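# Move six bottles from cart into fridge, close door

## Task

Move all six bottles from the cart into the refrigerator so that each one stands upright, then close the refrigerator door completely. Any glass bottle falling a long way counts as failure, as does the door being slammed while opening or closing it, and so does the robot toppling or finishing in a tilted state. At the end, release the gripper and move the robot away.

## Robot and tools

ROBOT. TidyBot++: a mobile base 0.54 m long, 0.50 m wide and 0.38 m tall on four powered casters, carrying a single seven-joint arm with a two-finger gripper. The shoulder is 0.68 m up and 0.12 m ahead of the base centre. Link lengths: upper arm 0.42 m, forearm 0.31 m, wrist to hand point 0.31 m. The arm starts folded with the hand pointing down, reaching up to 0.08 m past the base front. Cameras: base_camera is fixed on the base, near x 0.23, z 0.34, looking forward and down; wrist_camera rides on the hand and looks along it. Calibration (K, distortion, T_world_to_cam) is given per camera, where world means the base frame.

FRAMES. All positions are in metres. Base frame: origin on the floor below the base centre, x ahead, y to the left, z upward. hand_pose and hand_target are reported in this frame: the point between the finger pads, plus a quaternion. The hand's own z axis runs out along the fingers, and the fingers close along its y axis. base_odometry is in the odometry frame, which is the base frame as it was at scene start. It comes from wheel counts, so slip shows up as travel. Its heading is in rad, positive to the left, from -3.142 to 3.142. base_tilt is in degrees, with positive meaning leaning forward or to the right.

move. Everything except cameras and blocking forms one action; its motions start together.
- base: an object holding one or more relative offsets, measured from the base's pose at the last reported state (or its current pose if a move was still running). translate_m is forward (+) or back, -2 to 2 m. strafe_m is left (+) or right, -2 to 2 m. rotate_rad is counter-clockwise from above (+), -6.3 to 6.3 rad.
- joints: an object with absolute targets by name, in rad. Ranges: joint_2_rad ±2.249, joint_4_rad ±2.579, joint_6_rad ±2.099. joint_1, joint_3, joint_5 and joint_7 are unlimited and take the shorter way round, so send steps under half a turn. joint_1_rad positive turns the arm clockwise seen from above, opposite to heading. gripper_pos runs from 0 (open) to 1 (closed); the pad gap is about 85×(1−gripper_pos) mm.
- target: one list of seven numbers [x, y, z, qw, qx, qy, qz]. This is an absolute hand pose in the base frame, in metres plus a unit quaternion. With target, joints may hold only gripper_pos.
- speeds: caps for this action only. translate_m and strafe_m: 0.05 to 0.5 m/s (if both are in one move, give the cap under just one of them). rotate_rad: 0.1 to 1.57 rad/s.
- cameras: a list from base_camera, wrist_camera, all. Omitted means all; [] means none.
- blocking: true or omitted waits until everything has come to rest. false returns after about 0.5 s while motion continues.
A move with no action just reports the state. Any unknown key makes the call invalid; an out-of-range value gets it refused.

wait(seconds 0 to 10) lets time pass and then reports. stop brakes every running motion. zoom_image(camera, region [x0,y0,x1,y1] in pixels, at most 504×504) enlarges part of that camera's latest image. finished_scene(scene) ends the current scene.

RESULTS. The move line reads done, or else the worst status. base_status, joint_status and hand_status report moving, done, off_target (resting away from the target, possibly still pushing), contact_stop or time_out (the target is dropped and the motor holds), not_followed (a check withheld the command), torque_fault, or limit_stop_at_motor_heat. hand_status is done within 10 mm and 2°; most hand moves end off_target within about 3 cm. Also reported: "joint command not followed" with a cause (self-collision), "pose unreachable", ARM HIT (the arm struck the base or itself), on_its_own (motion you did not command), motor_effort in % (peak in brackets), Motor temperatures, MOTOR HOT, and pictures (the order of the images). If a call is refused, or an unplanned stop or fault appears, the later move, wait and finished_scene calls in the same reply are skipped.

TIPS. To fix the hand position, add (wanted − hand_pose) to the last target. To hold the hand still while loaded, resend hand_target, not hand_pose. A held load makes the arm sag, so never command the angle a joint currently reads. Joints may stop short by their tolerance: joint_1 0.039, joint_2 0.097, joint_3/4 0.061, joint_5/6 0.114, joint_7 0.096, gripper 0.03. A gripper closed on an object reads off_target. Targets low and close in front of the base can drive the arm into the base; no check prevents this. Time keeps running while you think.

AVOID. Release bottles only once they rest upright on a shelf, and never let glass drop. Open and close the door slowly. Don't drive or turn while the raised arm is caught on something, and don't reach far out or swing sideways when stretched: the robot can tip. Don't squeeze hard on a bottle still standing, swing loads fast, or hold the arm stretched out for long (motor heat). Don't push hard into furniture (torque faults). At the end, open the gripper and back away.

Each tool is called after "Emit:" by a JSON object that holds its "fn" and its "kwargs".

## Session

Emit:
{"fn": "move", "kwargs": {}}

Scene clock: 0.00 s.
Motor temperatures (°C): [36 32 34 35 37 42 40]
base_odometry: x=+0.000 y=+0.000 heading=+0.000
base_tilt: forward=-0.1 right=+0.1
base_status: not commanded
joint_positions: joint_1_rad=-0.024 joint_2_rad=-0.380 joint_3_rad=+3.146 joint_4_rad=-2.542 joint_5_rad=+0.020 joint_6_rad=-0.898 joint_7_rad=+1.588 gripper_pos=+0.000
joint_status: not commanded
motor_effort: joint_1_rad=-1 joint_2_rad=+0 joint_3_rad=+1 joint_4_rad=+12 joint_5_rad=+0 joint_6_rad=+0 joint_7_rad=+0
hand_pose: x=+0.2495 y=-0.0007 z=+0.5872 quat_wxyz=(+0.007, +0.999, +0.025, +0.041) (m; base frame)
hand_target: x=+0.2499 y=-0.0007 z=+0.5874 quat_wxyz=(+0.007, +0.999, +0.025, +0.041) (m; base frame)
hand_status: not commanded
pictures: base_camera, wrist_camera
camera_calibration:
wrist_camera: T_world_to_cam=[[0.0636235, -0.997523, 0.0299843, -0.044071], [-0.991129, -0.0666716, -0.114974, 0.373973], [0.116688, -0.0224032, -0.992916, 0.684743], [0, 0, 0, 1]] pos_world=[0.293558, -0.00368802, 0.724211]

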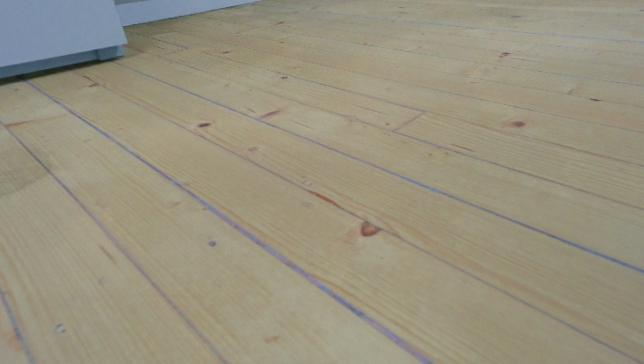

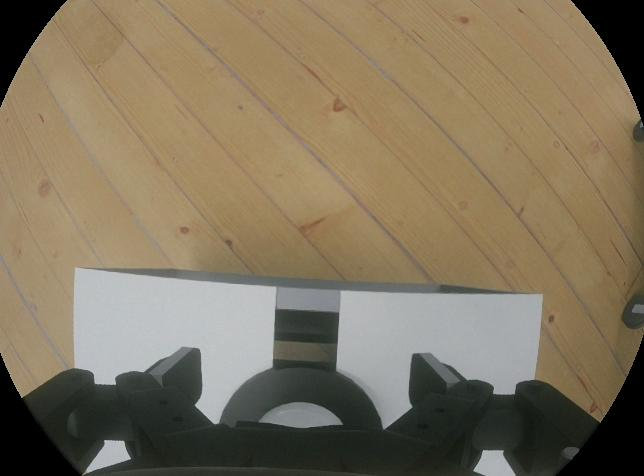

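Emit:
{"fn": "move", "kwargs": {"base": {"rotate_rad": 0.5}, "joints": {"joint_1_rad": 0, "joint_2_rad": 0, "joint_3_rad": 3.14, "joint_4_rad": -1.73, "joint_5_rad": 0, "joint_6_rad": 0.16, "joint_7_rad": 1.57, "gripper_pos": 0}}}

Scene clock: 13.67 s.
Motor temperatures (°C): [36 32 34 35 37 42 40]
move: done
base_odometry: x=+0.000 y=+0.000 heading=+0.500
base_tilt: forward=-0.2 right=+0.1
base_status: done
joint_positions: joint_1_rad=-0.016 joint_2_rad=-0.031 joint_3_rad=+3.146 joint_4_rad=-1.768 joint_5_rad=+0.020 joint_6_rad=+0.071 joint_7_rad=+1.588 gripper_pos=+0.000
joint_status: all done
motor_effort: joint_1_rad=+0(1) joint_2_rad=-19(19) joint_3_rad=+1(2) joint_4_rad=+19(19) joint_5_rad=+0(2) joint_6_rad=+9(9) joint_7_rad=+1(2)
hand_pose: x=+0.7259 y=+0.0087 z=+1.0210 quat_wxyz=(+0.008, +0.740, +0.019, +0.673) (m; base frame)
hand_target: x=+0.7407 y=+0.0023 z=+1.0530 quat_wxyz=(-0.001, +0.707, +0.000, +0.707) (m; base frame)
hand_status: not commanded
pictures: base_camera, wrist_camera
camera_calibration:
wrist_camera: T_world_to_cam=[[0.00540307, -0.998515, 0.0542179, -0.0604632], [-0.0595761, -0.0544438, -0.996738, 1.12058], [0.998209, 0.00215535, -0.0597818, -0.532769], [0, 0, 0, 1]] pos_world=[0.598902, 0.00178368, 1.08835]

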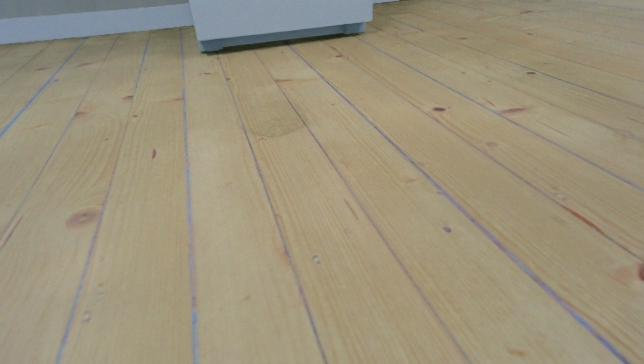

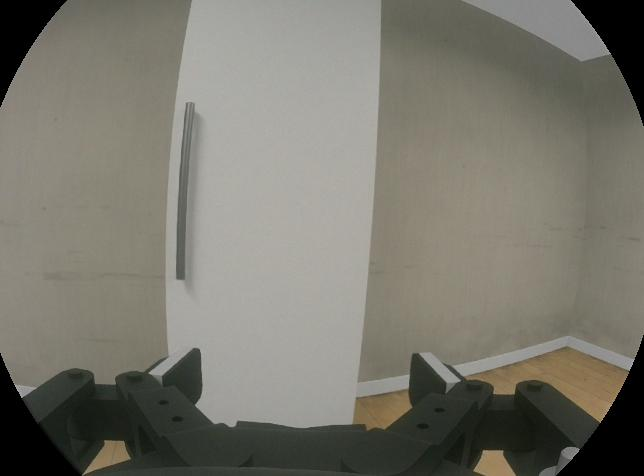

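Emit:
{"fn": "zoom_image", "kwargs": {"camera": "base_camera", "region": [180, 10, 290, 70]}}

Emit:
{"fn": "zoom_image", "kwargs": {"camera": "base_camera", "region": [290, 0, 400, 60]}}

Scaled by 4.582.

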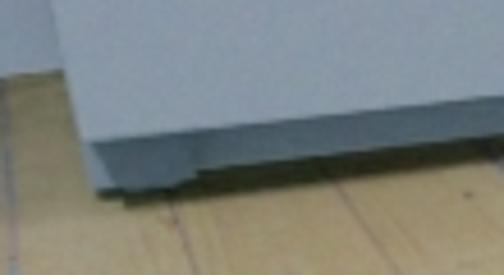

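Scaled by 4.582.

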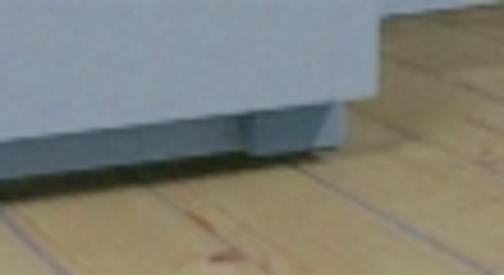

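Emit:
{"fn": "move", "kwargs": {"base": {"translate_m": 0.585, "strafe_m": 0.13, "rotate_rad": 0.234}, "speeds": {"translate_m": 0.4, "rotate_rad": 0.4}}}

Scene clock: 52.07 s.
Motor temperatures (°C): [36 33 34 36 37 42 40]
move: done
base_odometry: x=+0.451 y=+0.395 heading=+0.734
base_tilt: forward=-0.1 right=+0.1
base_status: done
joint_positions: joint_1_rad=-0.003 joint_2_rad=-0.015 joint_3_rad=+3.144 joint_4_rad=-1.766 joint_5_rad=+0.020 joint_6_rad=+0.076 joint_7_rad=+1.588 gripper_pos=+0.000
joint_status: not commanded
motor_effort: joint_1_rad=-1(3) joint_2_rad=-19(22) joint_3_rad=+1(3) joint_4_rad=+19(20) joint_5_rad=-1(1) joint_6_rad=+8(9) joint_7_rad=+1(1)
hand_pose: x=+0.7314 y=+0.0019 z=+1.0140 quat_wxyz=(+0.012, +0.743, +0.014, +0.669) (m; base frame)
hand_target: x=+0.7407 y=+0.0023 z=+1.0530 quat_wxyz=(-0.001, +0.707, +0.000, +0.707) (m; base frame)
hand_status: not commanded
pictures: base_camera, wrist_camera
camera_calibration:
wrist_camera: T_world_to_cam=[[-0.00539803, -0.998507, 0.0543618, -0.059202], [-0.0690879, -0.0538603, -0.996156, 1.11994], [0.997596, -0.00913302, -0.068694, -0.529177], [0, 0, 0, 1]] pos_world=[0.604959, -0.00362615, 1.0825]

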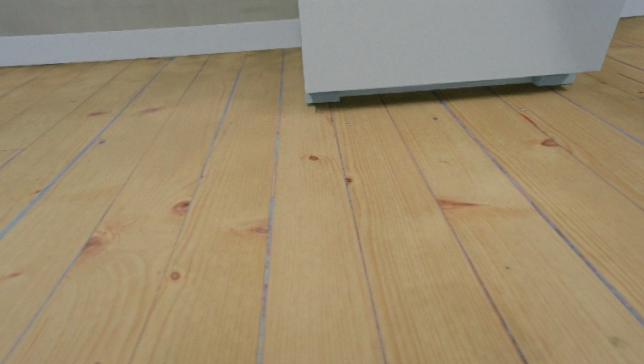

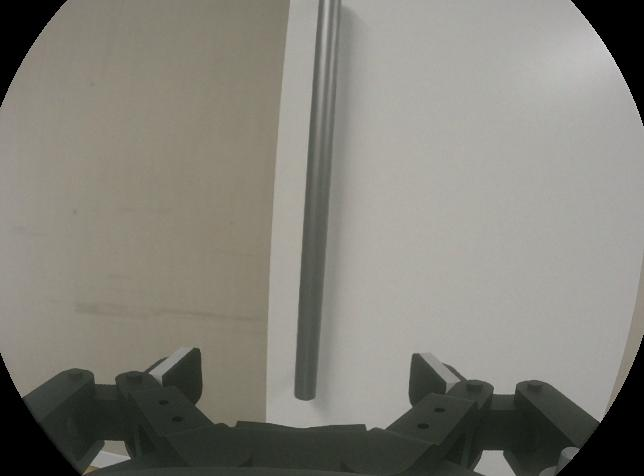

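Emit:
{"fn": "zoom_image", "kwargs": {"camera": "base_camera", "region": [290, 70, 380, 120]}}

Emit:
{"fn": "zoom_image", "kwargs": {"camera": "base_camera", "region": [520, 50, 610, 100]}}

Scaled by 5.600.

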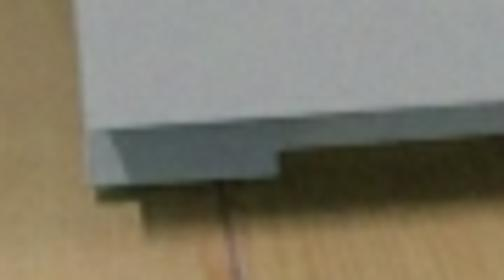

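Scaled by 5.600.

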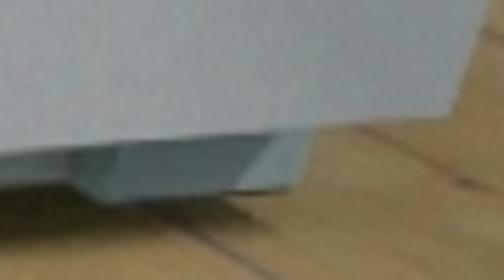

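Emit:
{"fn": "move", "kwargs": {"base": {"translate_m": 0.12, "strafe_m": -0.033, "rotate_rad": 0.025}, "speeds": {"translate_m": 0.2, "rotate_rad": 0.4}, "joints": {"joint_1_rad": 0, "joint_2_rad": 0.01, "joint_3_rad": 3.14, "joint_4_rad": -1.70, "joint_5_rad": -0.03, "joint_6_rad": 0.23, "joint_7_rad": 1.55}, "cameras": ["wrist_camera"]}}

Scene clock: 84.93 s.
Motor temperatures (°C): [36 33 34 36 37 42 40]
move: done
base_odometry: x=+0.563 y=+0.451 heading=+0.760
base_tilt: forward=-0.2 right=+0.1
base_status: done
joint_positions: joint_1_rad=-0.004 joint_2_rad=-0.008 joint_3_rad=+3.142 joint_4_rad=-1.734 joint_5_rad=+0.004 joint_6_rad=+0.149 joint_7_rad=+1.588 gripper_pos=+0.000
joint_status: all done
motor_effort: joint_1_rad=+0(2) joint_2_rad=-19(22) joint_3_rad=+1(5) joint_4_rad=+19(21) joint_5_rad=-1(1) joint_6_rad=+9(10) joint_7_rad=+1(2)
hand_pose: x=+0.7376 y=+0.0039 z=+1.0516 quat_wxyz=(+0.006, +0.709, +0.009, +0.705) (m; base frame)
hand_target: x=+0.7445 y=+0.0002 z=+1.0871 quat_wxyz=(-0.017, +0.674, -0.019, +0.738) (m; base frame)
hand_status: not commanded
pictures: wrist_camera
camera_calibration:
wrist_camera: T_world_to_cam=[[-0.00795163, -0.999273, 0.0372762, -0.0393147], [0.0277783, -0.0374837, -0.998911, 1.08935], [0.999582, -0.00690751, 0.0280562, -0.635972], [0, 0, 0, 1]] pos_world=[0.605134, -0.00284644, 1.10747]

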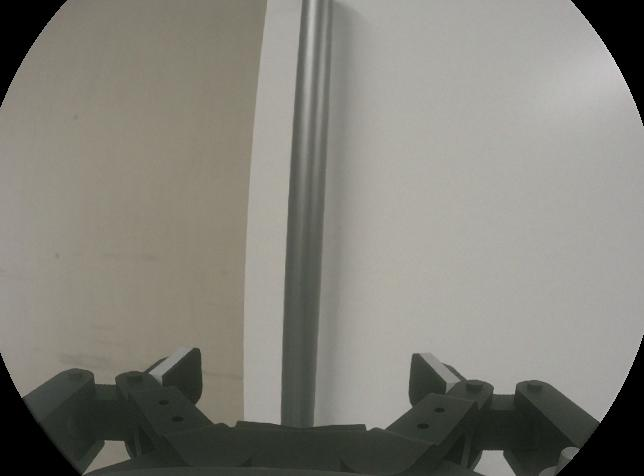

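Emit:
{"fn": "move", "kwargs": {"base": {"translate_m": 0.114}, "speeds": {"translate_m": 0.12}, "joints": {"joint_7_rad": 1.522}, "cameras": ["wrist_camera"]}}

Scene clock: 93.33 s.
Motor temperatures (°C): [36 33 34 36 37 42 40]
move: done
base_odometry: x=+0.646 y=+0.529 heading=+0.760
base_tilt: forward=-0.2 right=+0.1
base_status: done
joint_positions: joint_1_rad=-0.004 joint_2_rad=-0.001 joint_3_rad=+3.142 joint_4_rad=-1.734 joint_5_rad=+0.004 joint_6_rad=+0.150 joint_7_rad=+1.568 gripper_pos=+0.000
joint_status: all done
motor_effort: joint_1_rad=-1(1) joint_2_rad=-20(22) joint_3_rad=+1(2) joint_4_rad=+19(20) joint_5_rad=+0(1) joint_6_rad=+9(10) joint_7_rad=+1(2)
hand_pose: x=+0.7399 y=+0.0039 z=+1.0480 quat_wxyz=(-0.001, +0.712, +0.002, +0.703) (m; base frame)
hand_target: x=+0.7445 y=+0.0002 z=+1.0871 quat_wxyz=(-0.027, +0.674, -0.028, +0.738) (m; base frame)
hand_status: not commanded
pictures: wrist_camera
camera_calibration:
wrist_camera: T_world_to_cam=[[-0.00798146, -0.999817, 0.0173878, -0.0182849], [0.021875, -0.0175588, -0.999607, 1.09067], [0.999729, -0.00759796, 0.0220111, -0.631886], [0, 0, 0, 1]] pos_world=[0.607711, -0.00393185, 1.10446]

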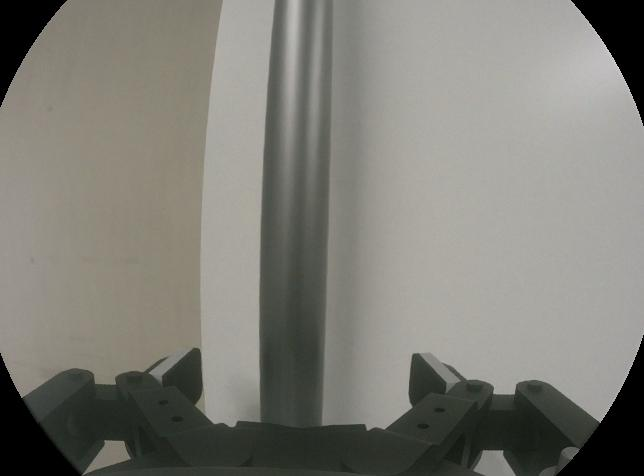

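Emit:
{"fn": "move", "kwargs": {"base": {"strafe_m": 0.004}, "speeds": {"strafe_m": 0.05}, "joints": {"gripper_pos": 1.0}, "cameras": ["wrist_camera"]}}

Scene clock: 98.07 s.
Motor temperatures (°C): [36 33 34 36 37 42 40]
move: off_target
base_odometry: x=+0.643 y=+0.532 heading=+0.760
base_tilt: forward=-0.2 right=+0.1
base_status: done
joint_positions: joint_1_rad=-0.005 joint_2_rad=-0.002 joint_3_rad=+3.139 joint_4_rad=-1.735 joint_5_rad=+0.003 joint_6_rad=+0.150 joint_7_rad=+1.568 gripper_pos=+0.757
joint_status: gripper_pos off_target (ended at +0.757, target +1.000)
motor_effort: joint_1_rad=+1(6) joint_2_rad=-18(21) joint_3_rad=+2(7) joint_4_rad=+21(25) joint_5_rad=-1(2) joint_6_rad=+10(13) joint_7_rad=+1(2)
hand_pose: x=+0.7395 y=+0.0062 z=+1.0481 quat_wxyz=(-0.002, +0.711, +0.003, +0.703) (m; base frame)
hand_target: x=+0.7445 y=+0.0002 z=+1.0871 quat_wxyz=(-0.027, +0.674, -0.028, +0.738) (m; base frame)
hand_status: not commanded
pictures: wrist_camera
camera_calibration:
wrist_camera: T_world_to_cam=[[-0.00436114, -0.999841, 0.0172714, -0.0185891], [0.0221432, -0.0173639, -0.999604, 1.09064], [0.999745, -0.00397696, 0.0222154, -0.631746], [0, 0, 0, 1]] pos_world=[0.607354, -0.00216084, 1.10456]

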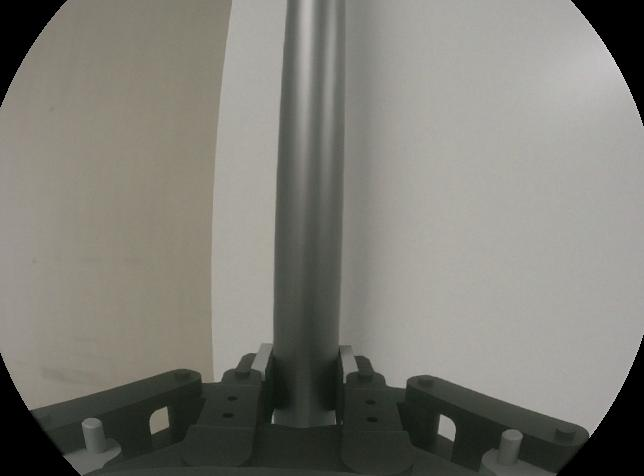

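Emit:
{"fn": "move", "kwargs": {"base": {"translate_m": -0.0316, "strafe_m": -0.0519, "rotate_rad": 0.06}, "speeds": {"translate_m": 0.06, "rotate_rad": 0.1}, "cameras": ["wrist_camera", "base_camera"]}}

Scene clock: 110.00 s.
Motor temperatures (°C): [36 33 34 36 37 42 40]
move: done
base_odometry: x=+0.656 y=+0.473 heading=+0.820
base_tilt: forward=-0.1 right=+0.1
base_status: done
joint_positions: joint_1_rad=-0.008 joint_2_rad=+0.042 joint_3_rad=+3.138 joint_4_rad=-1.702 joint_5_rad=+0.003 joint_6_rad=+0.174 joint_7_rad=+1.568 gripper_pos=+0.758
joint_status: not commanded
motor_effort: joint_1_rad=+1(5) joint_2_rad=-24(35) joint_3_rad=+2(4) joint_4_rad=+19(22) joint_5_rad=+0(1) joint_6_rad=+10(11) joint_7_rad=+1(1)
hand_pose: x=+0.7574 y=+0.0086 z=+1.0486 quat_wxyz=(-0.004, +0.707, +0.004, +0.708) (m; base frame)
hand_target: x=+0.7445 y=+0.0002 z=+1.0871 quat_wxyz=(-0.027, +0.674, -0.028, +0.738) (m; base frame)
hand_status: not commanded
pictures: base_camera, wrist_camera
camera_calibration:
wrist_camera: T_world_to_cam=[[-0.00089587, -0.999864, 0.0164783, -0.0178685], [0.0356631, -0.0164997, -0.999228, 1.08018], [0.999363, -0.000307512, 0.035673, -0.663473], [0, 0, 0, 1]] pos_world=[0.624512, -0.000247458, 1.10331]

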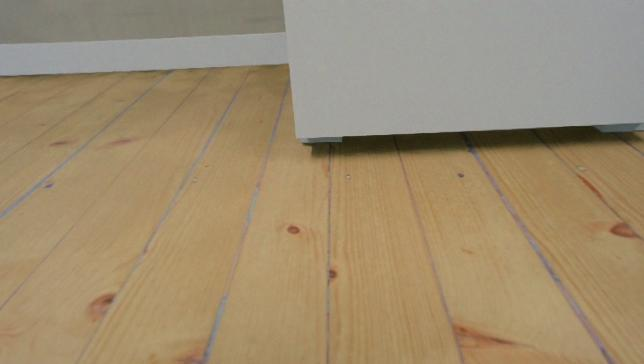

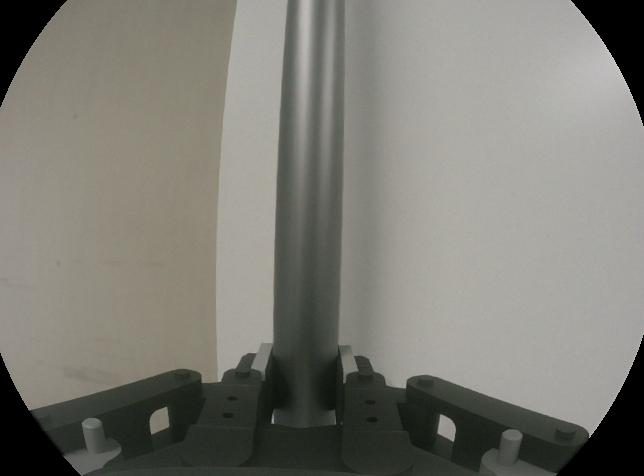

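Emit:
{"fn": "move", "kwargs": {"base": {"translate_m": -0.0927, "strafe_m": -0.1798, "rotate_rad": 0.2}, "speeds": {"translate_m": 0.1, "rotate_rad": 0.1}, "cameras": ["wrist_camera", "base_camera"]}}

Scene clock: 117.73 s.
Motor temperatures (°C): [36 33 34 36 37 42 40]
move: done
base_odometry: x=+0.724 y=+0.282 heading=+1.020
base_tilt: forward=-0.2 right=+0.1
base_status: done
joint_positions: joint_1_rad=-0.010 joint_2_rad=+0.042 joint_3_rad=+3.136 joint_4_rad=-1.702 joint_5_rad=+0.003 joint_6_rad=+0.175 joint_7_rad=+1.568 gripper_pos=+0.758
joint_status: not commanded
motor_effort: joint_1_rad=+0(6) joint_2_rad=-25(31) joint_3_rad=+1(6) joint_4_rad=+19(22) joint_5_rad=+0(1) joint_6_rad=+9(12) joint_7_rad=+2(2)
hand_pose: x=+0.7575 y=+0.0113 z=+1.0485 quat_wxyz=(-0.006, +0.707, +0.006, +0.708) (m; base frame)
hand_target: x=+0.7445 y=+0.0002 z=+1.0871 quat_wxyz=(-0.027, +0.674, -0.028, +0.738) (m; base frame)
hand_status: not commanded
pictures: base_camera, wrist_camera
camera_calibration:
wrist_camera: T_world_to_cam=[[0.00326756, -0.999867, 0.0160061, -0.0178819], [0.03605, -0.015878, -0.999224, 1.07983], [0.999345, 0.00384204, 0.0359933, -0.663956], [0, 0, 0, 1]] pos_world=[0.624652, 0.00181687, 1.10317]

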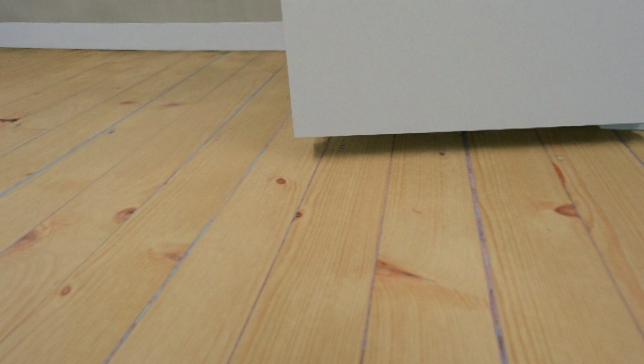

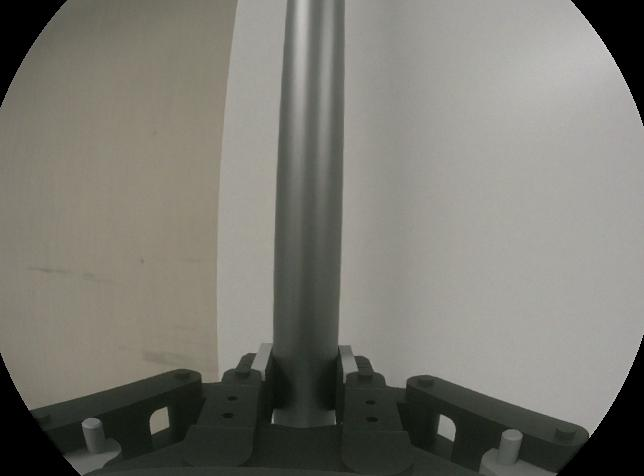

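Emit:
{"fn": "move", "kwargs": {"base": {"translate_m": -0.1257, "strafe_m": -0.267, "rotate_rad": 0.3}, "speeds": {"translate_m": 0.15, "rotate_rad": 0.15}, "cameras": []}}

Emit:
{"fn": "move", "kwargs": {"base": {"translate_m": -0.1257, "strafe_m": -0.27, "rotate_rad": 0.3}, "speeds": {"translate_m": 0.15, "rotate_rad": 0.15}, "cameras": ["wrist_camera", "base_camera"]}}

Scene clock: 127.93 s.
Motor temperatures (°C): [36 33 34 36 37 42 40]
move: done
base_odometry: x=+0.886 y=+0.035 heading=+1.321
base_tilt: forward=-0.1 right=+0.1
base_status: done
joint_positions: joint_1_rad=-0.005 joint_2_rad=+0.043 joint_3_rad=+3.136 joint_4_rad=-1.702 joint_5_rad=+0.002 joint_6_rad=+0.176 joint_7_rad=+1.568 gripper_pos=+0.758
joint_status: not commanded
motor_effort: joint_1_rad=+2(5) joint_2_rad=-27(31) joint_3_rad=+4(6) joint_4_rad=+22(23) joint_5_rad=+0(1) joint_6_rad=+12(13) joint_7_rad=+1(2)
hand_pose: x=+0.7577 y=+0.0085 z=+1.0483 quat_wxyz=(-0.004, +0.706, +0.004, +0.708) (m; base frame)
hand_target: x=+0.7445 y=+0.0002 z=+1.0871 quat_wxyz=(-0.027, +0.674, -0.028, +0.738) (m; base frame)
hand_status: not commanded
pictures: none
No camera images: "cameras" was empty.

Scene clock: 130.53 s.
Motor temperatures (°C): [36 33 34 36 37 42 40]
move: done
base_odometry: x=+1.117 y=-0.153 heading=+1.622
base_tilt: forward=-0.2 right=+0.1
base_status: done
joint_positions: joint_1_rad=-0.007 joint_2_rad=+0.043 joint_3_rad=+3.135 joint_4_rad=-1.704 joint_5_rad=+0.002 joint_6_rad=+0.177 joint_7_rad=+1.568 gripper_pos=+0.758
joint_status: not commanded
motor_effort: joint_1_rad=+3(6) joint_2_rad=-28(33) joint_3_rad=+4(6) joint_4_rad=+23(24) joint_5_rad=-1(1) joint_6_rad=+13(14) joint_7_rad=+1(2)
hand_pose: x=+0.7576 y=+0.0103 z=+1.0473 quat_wxyz=(-0.005, +0.707, +0.005, +0.707) (m; base frame)
hand_target: x=+0.7445 y=+0.0002 z=+1.0871 quat_wxyz=(-0.027, +0.674, -0.028, +0.738) (m; base frame)
hand_status: not commanded
pictures: base_camera, wrist_camera
camera_calibration:
wrist_camera: T_world_to_cam=[[0.00182009, -0.999878, 0.0154941, -0.0171494], [0.0351622, -0.0154205, -0.999263, 1.07924], [0.99938, 0.00236356, 0.0351298, -0.663152], [0, 0, 0, 1]] pos_world=[0.624823, 0.00106246, 1.102]

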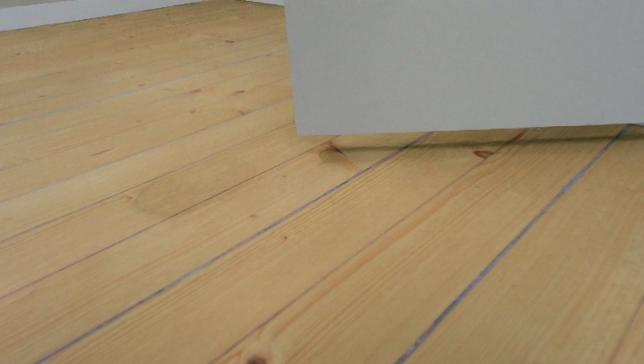

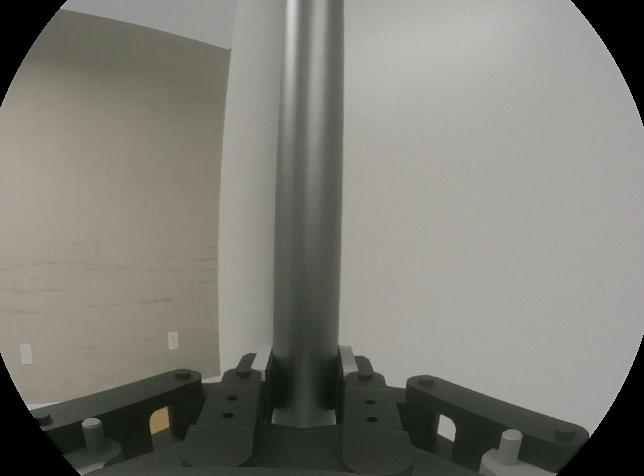

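Emit:
{"fn": "move", "kwargs": {"base": {"translate_m": -0.1257, "strafe_m": -0.269, "rotate_rad": 0.3}, "speeds": {"translate_m": 0.17, "rotate_rad": 0.17}, "cameras": []}}

Emit:
{"fn": "move", "kwargs": {"base": {"translate_m": -0.1257, "strafe_m": -0.27, "rotate_rad": 0.3}, "speeds": {"translate_m": 0.17, "rotate_rad": 0.17}, "cameras": ["wrist_camera", "base_camera"]}}

Scene clock: 139.37 s.
Motor temperatures (°C): [36 33 34 36 37 42 40]
move: done
base_odometry: x=+1.392 y=-0.265 heading=+1.922
base_tilt: forward=-0.2 right=+0.1
base_status: done
joint_positions: joint_1_rad=-0.010 joint_2_rad=+0.042 joint_3_rad=+3.134 joint_4_rad=-1.708 joint_5_rad=+0.002 joint_6_rad=+0.177 joint_7_rad=+1.568 gripper_pos=+0.758
joint_status: not commanded
motor_effort: joint_1_rad=+2(6) joint_2_rad=-27(31) joint_3_rad=+2(6) joint_4_rad=+22(25) joint_5_rad=-1(2) joint_6_rad=+12(15) joint_7_rad=+0(1)
hand_pose: x=+0.7572 y=+0.0124 z=+1.0454 quat_wxyz=(-0.006, +0.708, +0.006, +0.706) (m; base frame)
hand_target: x=+0.7445 y=+0.0002 z=+1.0871 quat_wxyz=(-0.027, +0.674, -0.028, +0.738) (m; base frame)
hand_status: not commanded
pictures: none
No camera images: "cameras" was empty.

Scene clock: 141.80 s.
Motor temperatures (°C): [36 33 34 36 37 42 40]
move: done
base_odometry: x=+1.689 y=-0.290 heading=+2.223
base_tilt: forward=-0.1 right=+0.0
base_status: done
joint_positions: joint_1_rad=-0.013 joint_2_rad=+0.041 joint_3_rad=+3.132 joint_4_rad=-1.713 joint_5_rad=+0.002 joint_6_rad=+0.177 joint_7_rad=+1.568 gripper_pos=+0.758
joint_status: not commanded
motor_effort: joint_1_rad=+2(6) joint_2_rad=-25(29) joint_3_rad=+3(7) joint_4_rad=+23(25) joint_5_rad=-1(3) joint_6_rad=+13(15) joint_7_rad=-1(1)
hand_pose: x=+0.7563 y=+0.0160 z=+1.0432 quat_wxyz=(-0.009, +0.709, +0.008, +0.705) (m; base frame)
hand_target: x=+0.7445 y=+0.0002 z=+1.0871 quat_wxyz=(-0.027, +0.674, -0.028, +0.738) (m; base frame)
hand_status: not commanded
pictures: base_camera, wrist_camera
camera_calibration:
wrist_camera: T_world_to_cam=[[0.010919, -0.999823, 0.0153257, -0.0181114], [0.0288395, -0.0150054, -0.999471, 1.08035], [0.999524, 0.0113552, 0.0286706, -0.655228], [0, 0, 0, 1]] pos_world=[0.623958, 0.0055432, 1.09884]

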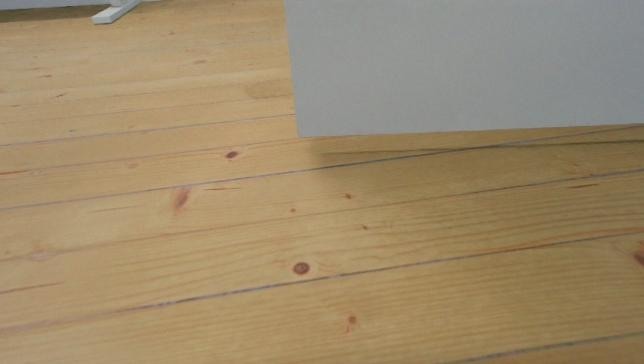

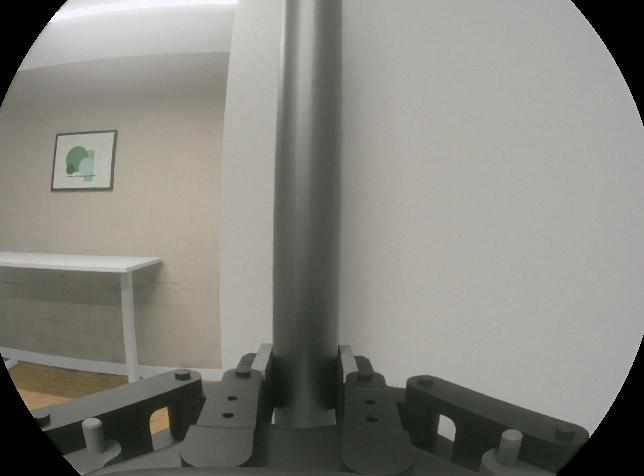

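Emit:
{"fn": "move", "kwargs": {"base": {"translate_m": -0.1106, "strafe_m": -0.217, "rotate_rad": 0.25}, "speeds": {"translate_m": 0.16, "rotate_rad": 0.16}, "cameras": []}}

Emit:
{"fn": "move", "kwargs": {"base": {"translate_m": -0.1106, "strafe_m": -0.222, "rotate_rad": 0.25}, "speeds": {"translate_m": 0.14, "rotate_rad": 0.14}, "cameras": ["wrist_camera", "base_camera"]}}

Scene clock: 149.77 s.
Motor temperatures (°C): [36 34 34 36 37 42 40]
move: done
base_odometry: x=+1.929 y=-0.247 heading=+2.474
base_tilt: forward=-0.2 right=+0.1
base_status: done
joint_positions: joint_1_rad=-0.010 joint_2_rad=+0.040 joint_3_rad=+3.132 joint_4_rad=-1.717 joint_5_rad=+0.002 joint_6_rad=+0.177 joint_7_rad=+1.568 gripper_pos=+0.758
joint_status: not commanded
motor_effort: joint_1_rad=+2(6) joint_2_rad=-24(28) joint_3_rad=+3(7) joint_4_rad=+24(26) joint_5_rad=-2(3) joint_6_rad=+13(16) joint_7_rad=-1(1)
hand_pose: x=+0.7558 y=+0.0142 z=+1.0414 quat_wxyz=(-0.008, +0.710, +0.007, +0.704) (m; base frame)
hand_target: x=+0.7445 y=+0.0002 z=+1.0871 quat_wxyz=(-0.027, +0.674, -0.028, +0.738) (m; base frame)
hand_status: not commanded
pictures: none
No camera images: "cameras" was empty.

Scene clock: 152.13 s.
Motor temperatures (°C): [36 34 34 36 37 42 40]
move: done
base_odometry: x=+2.153 y=-0.141 heading=+2.724
base_tilt: forward=-0.2 right=+0.0
base_status: done
joint_positions: joint_1_rad=-0.014 joint_2_rad=+0.039 joint_3_rad=+3.130 joint_4_rad=-1.721 joint_5_rad=+0.002 joint_6_rad=+0.177 joint_7_rad=+1.568 gripper_pos=+0.758
joint_status: not commanded
motor_effort: joint_1_rad=+2(6) joint_2_rad=-25(28) joint_3_rad=+3(7) joint_4_rad=+25(26) joint_5_rad=-3(3) joint_6_rad=+14(16) joint_7_rad=-1(2)
hand_pose: x=+0.7549 y=+0.0177 z=+1.0396 quat_wxyz=(-0.010, +0.711, +0.009, +0.703) (m; base frame)
hand_target: x=+0.7445 y=+0.0002 z=+1.0871 quat_wxyz=(-0.027, +0.674, -0.028, +0.738) (m; base frame)
hand_status: not commanded
pictures: base_camera, wrist_camera
camera_calibration:
wrist_camera: T_world_to_cam=[[0.0137735, -0.999787, 0.0153602, -0.0185189], [0.0230096, -0.0150407, -0.999622, 1.08136], [0.99964, 0.0141217, 0.0227975, -0.647724], [0, 0, 0, 1]] pos_world=[0.622865, 0.00689638, 1.096]

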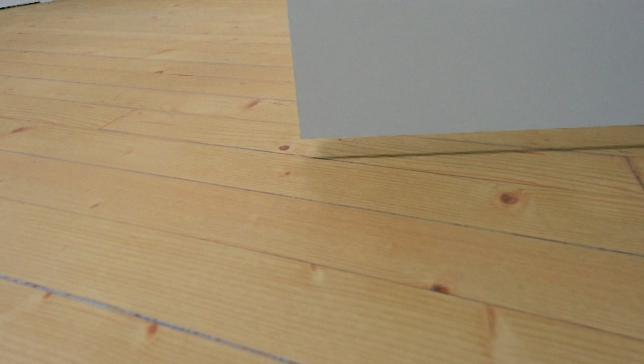

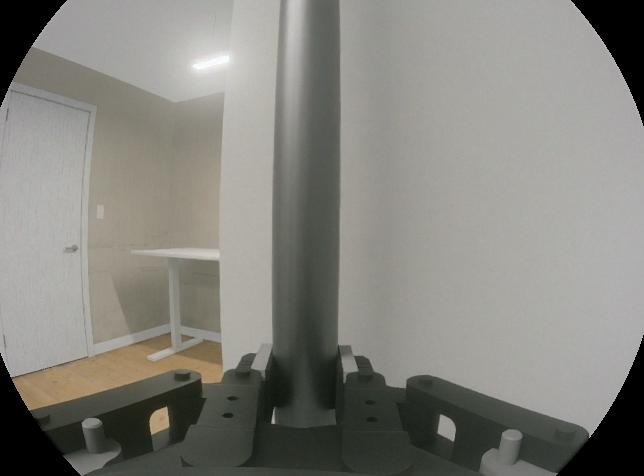

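Emit:
{"fn": "move", "kwargs": {"joints": {"gripper_pos": 0.0}, "cameras": ["wrist_camera"]}}

Emit:
{"fn": "move", "kwargs": {"base": {"translate_m": -0.2}, "speeds": {"translate_m": 0.25}, "cameras": ["wrist_camera"]}}

Scene clock: 171.13 s.
Motor temperatures (°C): [36 34 34 36 37 42 40]
move: done
base_odometry: x=+2.153 y=-0.141 heading=+2.724
base_tilt: forward=-0.2 right=+0.0
base_status: not commanded
joint_positions: joint_1_rad=-0.009 joint_2_rad=+0.028 joint_3_rad=+3.130 joint_4_rad=-1.717 joint_5_rad=-0.003 joint_6_rad=+0.179 joint_7_rad=+1.568 gripper_pos=+0.000
joint_status: all done
motor_effort: joint_1_rad=+0(2) joint_2_rad=-20(26) joint_3_rad=+1(3) joint_4_rad=+19(25) joint_5_rad=+0(3) joint_6_rad=+9(14) joint_7_rad=+1(2)
hand_pose: x=+0.7515 y=+0.0138 z=+1.0496 quat_wxyz=(-0.009, +0.705, +0.005, +0.709) (m; base frame)
hand_target: x=+0.7445 y=+0.0002 z=+1.0871 quat_wxyz=(-0.027, +0.674, -0.028, +0.738) (m; base frame)
hand_status: not commanded
pictures: wrist_camera
camera_calibration:
wrist_camera: T_world_to_cam=[[0.00693947, -0.99992, 0.0105352, -0.012383], [0.0396928, -0.0102517, -0.999159, 1.07821], [0.999188, 0.00735181, 0.0396185, -0.661737], [0, 0, 0, 1]] pos_world=[0.618489, 0.00353641, 1.10365]

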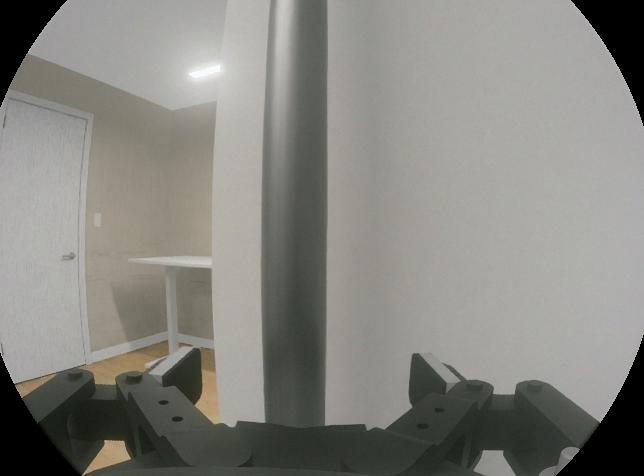

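Scene clock: 172.77 s.
Motor temperatures (°C): [36 34 34 36 37 42 40]
move: done
base_odometry: x=+2.336 y=-0.222 heading=+2.724
base_tilt: forward=-0.2 right=+0.0
base_status: done
joint_positions: joint_1_rad=-0.009 joint_2_rad=+0.022 joint_3_rad=+3.130 joint_4_rad=-1.717 joint_5_rad=-0.003 joint_6_rad=+0.179 joint_7_rad=+1.568 gripper_pos=+0.000
joint_status: not commanded
motor_effort: joint_1_rad=+0(1) joint_2_rad=-20(24) joint_3_rad=+1(2) joint_4_rad=+19(20) joint_5_rad=+0(1) joint_6_rad=+10(10) joint_7_rad=+0(1)
hand_pose: x=+0.7490 y=+0.0137 z=+1.0537 quat_wxyz=(-0.009, +0.703, +0.005, +0.711) (m; base frame)
hand_target: x=+0.7445 y=+0.0002 z=+1.0871 quat_wxyz=(-0.027, +0.674, -0.028, +0.738) (m; base frame)
hand_status: not commanded
pictures: wrist_camera
camera_calibration:
wrist_camera: T_world_to_cam=[[0.00684015, -0.999921, 0.0105243, -0.0123638], [0.0463275, -0.0101963, -0.998874, 1.07723], [0.998903, 0.00732001, 0.0462541, -0.666228], [0, 0, 0, 1]] pos_world=[0.615676, 0.00349776, 1.10696]

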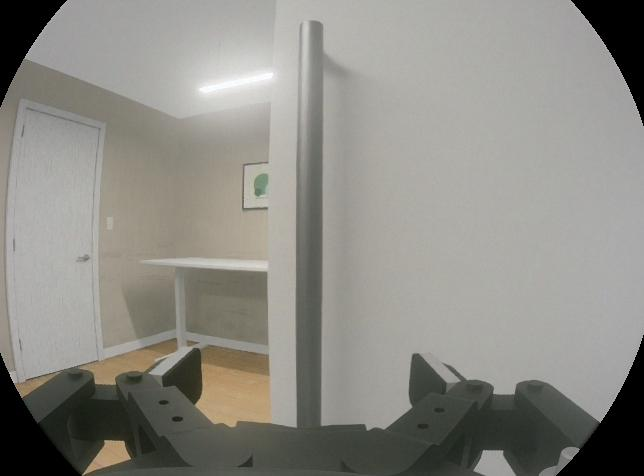

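Emit:
{"fn": "move", "kwargs": {"base": {"translate_m": 0.32, "strafe_m": 0.72, "rotate_rad": 0.76}, "speeds": {"translate_m": 0.4, "rotate_rad": 0.8}}}

Scene clock: 184.90 s.
Motor temperatures (°C): [36 34 34 37 37 42 40]
move: done
base_odometry: x=+1.752 y=-0.750 heading=-2.798
base_tilt: forward=-0.2 right=+0.1
base_status: done
joint_positions: joint_1_rad=-0.001 joint_2_rad=+0.021 joint_3_rad=+3.142 joint_4_rad=-1.717 joint_5_rad=-0.003 joint_6_rad=+0.179 joint_7_rad=+1.568 gripper_pos=+0.000
joint_status: not commanded
motor_effort: joint_1_rad=-1(5) joint_2_rad=-20(24) joint_3_rad=+1(3) joint_4_rad=+19(19) joint_5_rad=+0(1) joint_6_rad=+9(10) joint_7_rad=+1(1)
hand_pose: x=+0.7492 y=+0.0015 z=+1.0540 quat_wxyz=(-0.002, +0.703, -0.002, +0.711) (m; base frame)
hand_target: x=+0.7445 y=+0.0002 z=+1.0871 quat_wxyz=(-0.027, +0.674, -0.028, +0.738) (m; base frame)
hand_status: not commanded
pictures: base_camera, wrist_camera
camera_calibration:
wrist_camera: T_world_to_cam=[[-0.0127613, -0.999861, 0.0107747, -0.0102009], [0.0464697, -0.011357, -0.998855, 1.07719], [0.998838, -0.012246, 0.0466081, -0.6666], [0, 0, 0, 1]] pos_world=[0.615639, -0.00612901, 1.10713]

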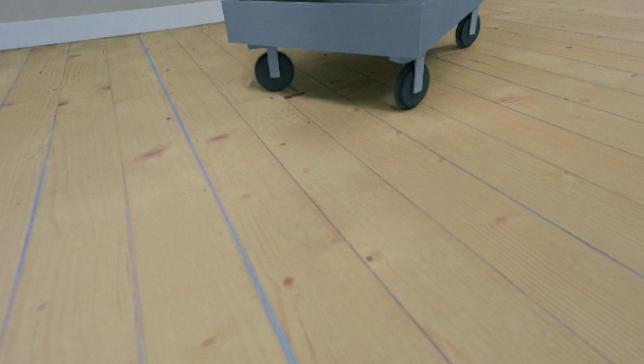

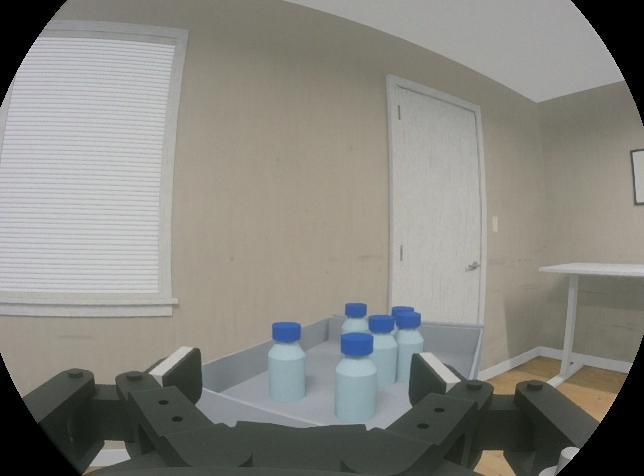

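Emit:
{"fn": "zoom_image", "kwargs": {"camera": "wrist_camera", "region": [190, 290, 490, 430]}}

Emit:
{"fn": "zoom_image", "kwargs": {"camera": "base_camera", "region": [200, 0, 500, 120]}}

Scaled by 1.680.

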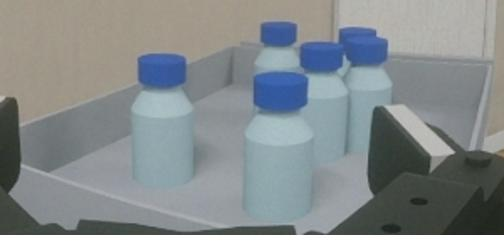

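Scaled by 1.680.

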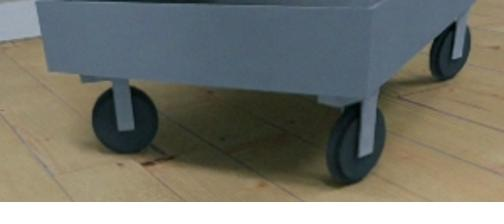

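Emit:
{"fn": "move", "kwargs": {"base": {"translate_m": 1.127, "strafe_m": -1.072, "rotate_rad": 1.075}, "speeds": {"translate_m": 0.5, "rotate_rad": 0.5}, "joints": {"joint_1_rad": 0, "joint_2_rad": -0.35, "joint_3_rad": 3.14, "joint_4_rad": -1.75, "joint_5_rad": 0, "joint_6_rad": -0.35, "joint_7_rad": 1.522}}}

Scene clock: 267.93 s.
Motor temperatures (°C): [36 34 34 37 37 42 40]
move: done
base_odometry: x=+0.329 y=-0.120 heading=-1.723
base_tilt: forward=-0.2 right=+0.1
base_status: done
joint_positions: joint_1_rad=-0.002 joint_2_rad=-0.341 joint_3_rad=+3.142 joint_4_rad=-1.728 joint_5_rad=-0.003 joint_6_rad=-0.255 joint_7_rad=+1.568 gripper_pos=+0.000
joint_status: all done
motor_effort: joint_1_rad=+0(2) joint_2_rad=-9(22) joint_3_rad=+2(3) joint_4_rad=+19(20) joint_5_rad=+0(1) joint_6_rad=+8(10) joint_7_rad=+1(2)
hand_pose: x=+0.5979 y=+0.0024 z=+1.1135 quat_wxyz=(-0.003, +0.732, -0.001, +0.681) (m; base frame)
hand_target: x=+0.5908 y=+0.0023 z=+1.0750 quat_wxyz=(-0.016, +0.767, -0.018, +0.641) (m; base frame)
hand_status: not commanded
pictures: base_camera, wrist_camera
camera_calibration:
wrist_camera: T_world_to_cam=[[-0.0093272, -0.999887, 0.0117963, -0.0150311], [-0.0371518, -0.0114422, -0.999244, 1.1941], [0.999266, -0.0097584, -0.0370408, -0.425396], [0, 0, 0, 1]] pos_world=[0.469306, -0.00551746, 1.17762]

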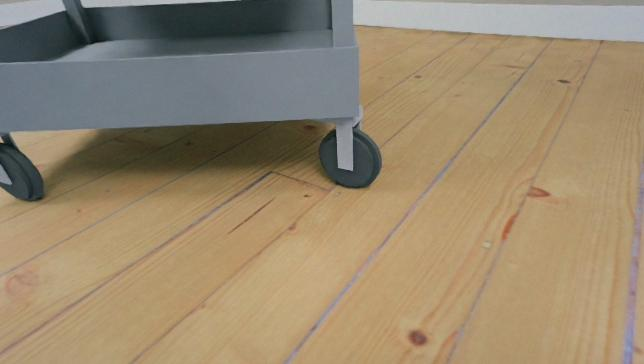

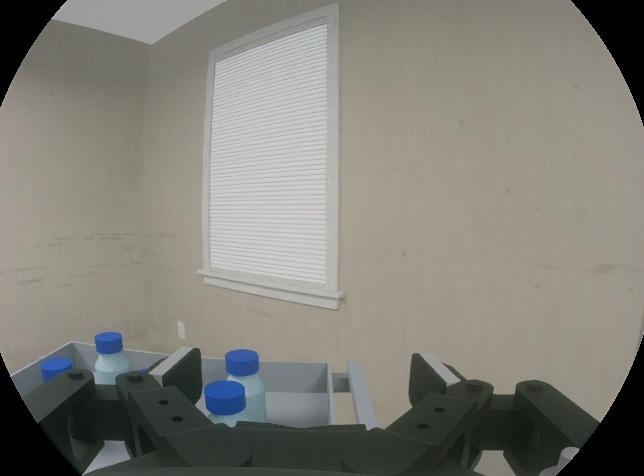

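Emit:
{"fn": "move", "kwargs": {"base": {"strafe_m": 0.17, "translate_m": 0.1}, "joints": {"joint_2_rad": -0.35, "joint_4_rad": -1.65, "joint_6_rad": -1.1}, "cameras": ["wrist_camera"]}}

Scene clock: 296.97 s.
Motor temperatures (°C): [36 34 34 36 37 42 40]
move: done
base_odometry: x=+0.482 y=-0.245 heading=-1.723
base_tilt: forward=-0.2 right=+0.1
base_status: done
joint_positions: joint_1_rad=-0.002 joint_2_rad=-0.345 joint_3_rad=+3.139 joint_4_rad=-1.687 joint_5_rad=-0.003 joint_6_rad=-1.010 joint_7_rad=+1.568 gripper_pos=+0.000
joint_status: all done
motor_effort: joint_1_rad=+0(2) joint_2_rad=-7(10) joint_3_rad=+1(4) joint_4_rad=+18(20) joint_5_rad=+0(1) joint_6_rad=+6(9) joint_7_rad=+0(1)
hand_pose: x=+0.5037 y=+0.0038 z=+0.9297 quat_wxyz=(-0.002, +0.923, +0.001, +0.384) (m; base frame)
hand_target: x=+0.4879 y=+0.0020 z=+0.9316 quat_wxyz=(-0.009, +0.932, -0.022, +0.362) (m; base frame)
hand_status: not commanded
pictures: wrist_camera
camera_calibration:
wrist_camera: T_world_to_cam=[[0.00529617, -0.999846, 0.0167409, -0.0242853], [-0.679473, -0.015881, -0.733529, 1.0835], [0.733682, -0.0074901, -0.679452, 0.393032], [0, 0, 0, 1]] pos_world=[0.44798, -0.00413057, 1.06223]

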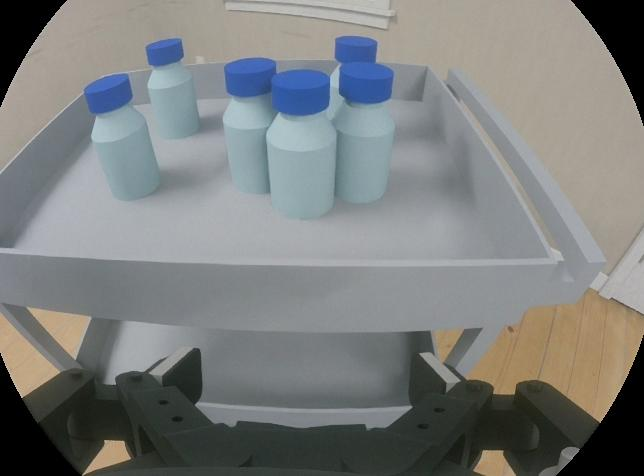

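Emit:
{"fn": "zoom_image", "kwargs": {"camera": "wrist_camera", "region": [70, 20, 420, 230]}}

Scaled by 1.440.

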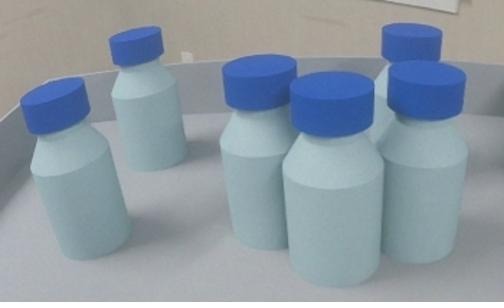

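Emit:
{"fn": "move", "kwargs": {"base": {"translate_m": -0.0567, "strafe_m": -0.165, "rotate_rad": 0.423}, "speeds": {"translate_m": 0.3, "rotate_rad": 0.6}, "joints": {"joint_1_rad": 0, "joint_2_rad": -0.03, "joint_3_rad": 3.14, "joint_4_rad": -1.908, "joint_5_rad": 0, "joint_6_rad": 0.126, "joint_7_rad": 1.522, "gripper_pos": 0.05}, "cameras": ["wrist_camera"]}}

Scene clock: 344.07 s.
Motor temperatures (°C): [36 33 34 37 37 42 40]
move: done
base_odometry: x=+0.328 y=-0.164 heading=-1.299
base_tilt: forward=-0.2 right=+0.1
base_status: done
joint_positions: joint_1_rad=-0.002 joint_2_rad=-0.055 joint_3_rad=+3.139 joint_4_rad=-1.886 joint_5_rad=-0.003 joint_6_rad=+0.037 joint_7_rad=+1.568 gripper_pos=+0.050
joint_status: all done
motor_effort: joint_1_rad=+0(3) joint_2_rad=-18(19) joint_3_rad=+1(3) joint_4_rad=+19(20) joint_5_rad=+0(2) joint_6_rad=+8(9) joint_7_rad=+1(2)
hand_pose: x=+0.7033 y=+0.0037 z=+0.9517 quat_wxyz=(-0.003, +0.782, +0.000, +0.624) (m; base frame)
hand_target: x=+0.7122 y=+0.0023 z=+0.9512 quat_wxyz=(-0.016, +0.768, -0.018, +0.640) (m; base frame)
hand_status: not commanded
pictures: wrist_camera
camera_calibration:
wrist_camera: T_world_to_cam=[[-0.00587707, -0.999891, 0.0135659, -0.0149273], [-0.188654, -0.0122138, -0.981968, 1.12648], [0.982026, -0.00833034, -0.188562, -0.380322], [0, 0, 0, 1]] pos_world=[0.585913, -0.00433522, 1.03466]

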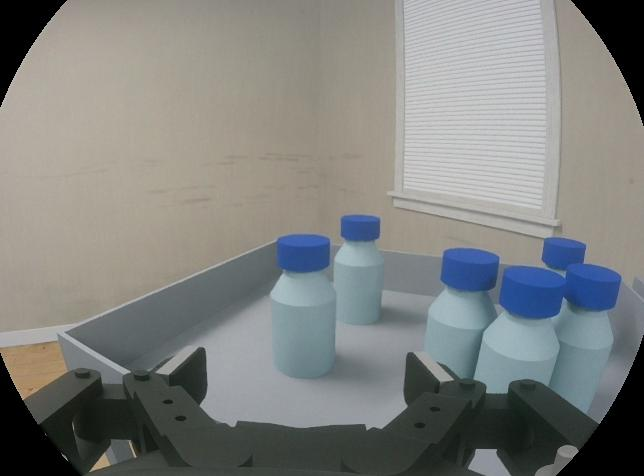

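Emit:
{"fn": "zoom_image", "kwargs": {"camera": "wrist_camera", "region": [250, 210, 400, 310]}}

Scaled by 3.360.

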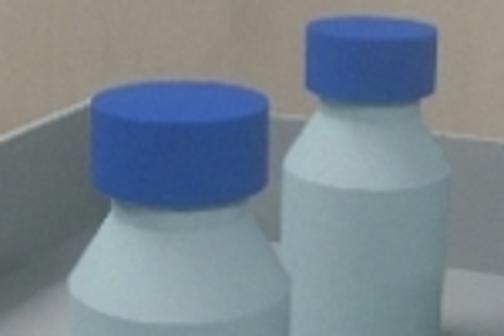

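Emit:
{"fn": "move", "kwargs": {"base": {"translate_m": 0.262, "strafe_m": 0.003}, "speeds": {"translate_m": 0.2}, "joints": {"joint_4_rad": -1.855, "gripper_pos": 0.1}, "cameras": []}}

Emit:
{"fn": "move", "kwargs": {"joints": {"joint_4_rad": -1.903}, "cameras": ["wrist_camera"]}}

Scene clock: 359.40 s.
Motor temperatures (°C): [36 33 34 37 37 42 40]
move: done
base_odometry: x=+0.401 y=-0.416 heading=-1.300
base_tilt: forward=-0.2 right=+0.1
base_status: done
joint_positions: joint_1_rad=-0.002 joint_2_rad=-0.048 joint_3_rad=+3.139 joint_4_rad=-1.879 joint_5_rad=-0.003 joint_6_rad=+0.042 joint_7_rad=+1.568 gripper_pos=+0.100
joint_status: all done
motor_effort: joint_1_rad=+0(1) joint_2_rad=-17(20) joint_3_rad=+1(2) joint_4_rad=+19(20) joint_5_rad=+0(1) joint_6_rad=+8(10) joint_7_rad=+1(1)
hand_pose: x=+0.7065 y=+0.0037 z=+0.9537 quat_wxyz=(-0.003, +0.780, +0.000, +0.626) (m; base frame)
hand_target: x=+0.7194 y=+0.0023 z=+0.9835 quat_wxyz=(-0.017, +0.751, -0.018, +0.660) (m; base frame)
hand_status: not commanded
pictures: none
No camera images: "cameras" was empty.

Scene clock: 360.13 s.
Motor temperatures (°C): [36 33 34 37 37 42 40]
move: done
base_odometry: x=+0.401 y=-0.416 heading=-1.300
base_tilt: forward=-0.2 right=+0.1
base_status: not commanded
joint_positions: joint_1_rad=-0.002 joint_2_rad=-0.048 joint_3_rad=+3.139 joint_4_rad=-1.894 joint_5_rad=-0.003 joint_6_rad=+0.043 joint_7_rad=+1.568 gripper_pos=+0.100
joint_status: all done
motor_effort: joint_1_rad=+0(1) joint_2_rad=-18(18) joint_3_rad=+1(1) joint_4_rad=+19(19) joint_5_rad=+0(1) joint_6_rad=+9(9) joint_7_rad=+1(1)
hand_pose: x=+0.7043 y=+0.0037 z=+0.9451 quat_wxyz=(-0.003, +0.784, +0.000, +0.621) (m; base frame)
hand_target: x=+0.7129 y=+0.0023 z=+0.9542 quat_wxyz=(-0.016, +0.766, -0.018, +0.642) (m; base frame)
hand_status: not commanded
pictures: wrist_camera
camera_calibration:
wrist_camera: T_world_to_cam=[[-0.00578815, -0.99989, 0.013632, -0.0149633], [-0.196276, -0.0122311, -0.980472, 1.1242], [0.980532, -0.00835077, -0.196184, -0.374299], [0, 0, 0, 1]] pos_world=[0.58758, -0.00433714, 1.02902]

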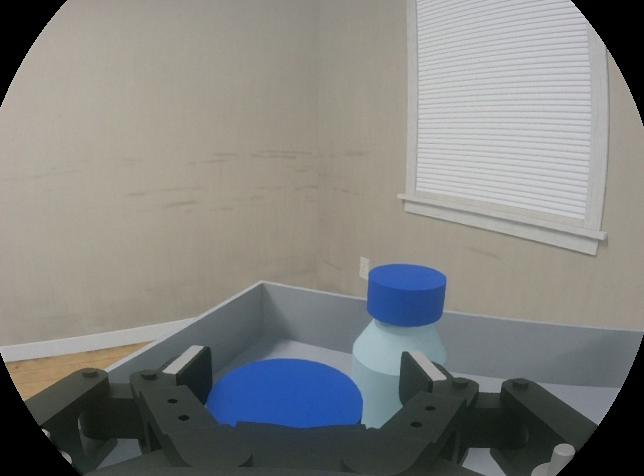

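Emit:
{"fn": "move", "kwargs": {"base": {"strafe_m": 0.008}, "speeds": {"strafe_m": 0.05}, "joints": {"joint_4_rad": -1.928}, "cameras": ["wrist_camera"]}}

Scene clock: 364.80 s.
Motor temperatures (°C): [36 33 34 37 37 42 40]
move: done
base_odometry: x=+0.409 y=-0.414 heading=-1.300
base_tilt: forward=-0.1 right=+0.0
base_status: done
joint_positions: joint_1_rad=-0.002 joint_2_rad=-0.048 joint_3_rad=+3.139 joint_4_rad=-1.912 joint_5_rad=-0.003 joint_6_rad=+0.044 joint_7_rad=+1.568 gripper_pos=+0.100
joint_status: all done
motor_effort: joint_1_rad=-1(2) joint_2_rad=-17(19) joint_3_rad=+1(2) joint_4_rad=+19(19) joint_5_rad=-1(1) joint_6_rad=+9(9) joint_7_rad=+0(1)
hand_pose: x=+0.7014 y=+0.0040 z=+0.9342 quat_wxyz=(-0.003, +0.790, +0.000, +0.614) (m; base frame)
hand_target: x=+0.7091 y=+0.0023 z=+0.9391 quat_wxyz=(-0.016, +0.774, -0.018, +0.632) (m; base frame)
hand_status: not commanded
pictures: wrist_camera
camera_calibration:
wrist_camera: T_world_to_cam=[[-0.00504967, -0.999892, 0.0138147, -0.0152397], [-0.213615, -0.0124174, -0.976839, 1.12169], [0.976905, -0.00788375, -0.213529, -0.354898], [0, 0, 0, 1]] pos_world=[0.586234, -0.00410754, 1.02014]

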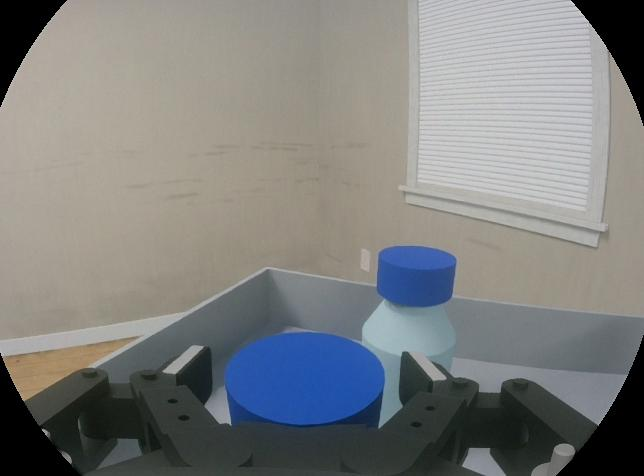

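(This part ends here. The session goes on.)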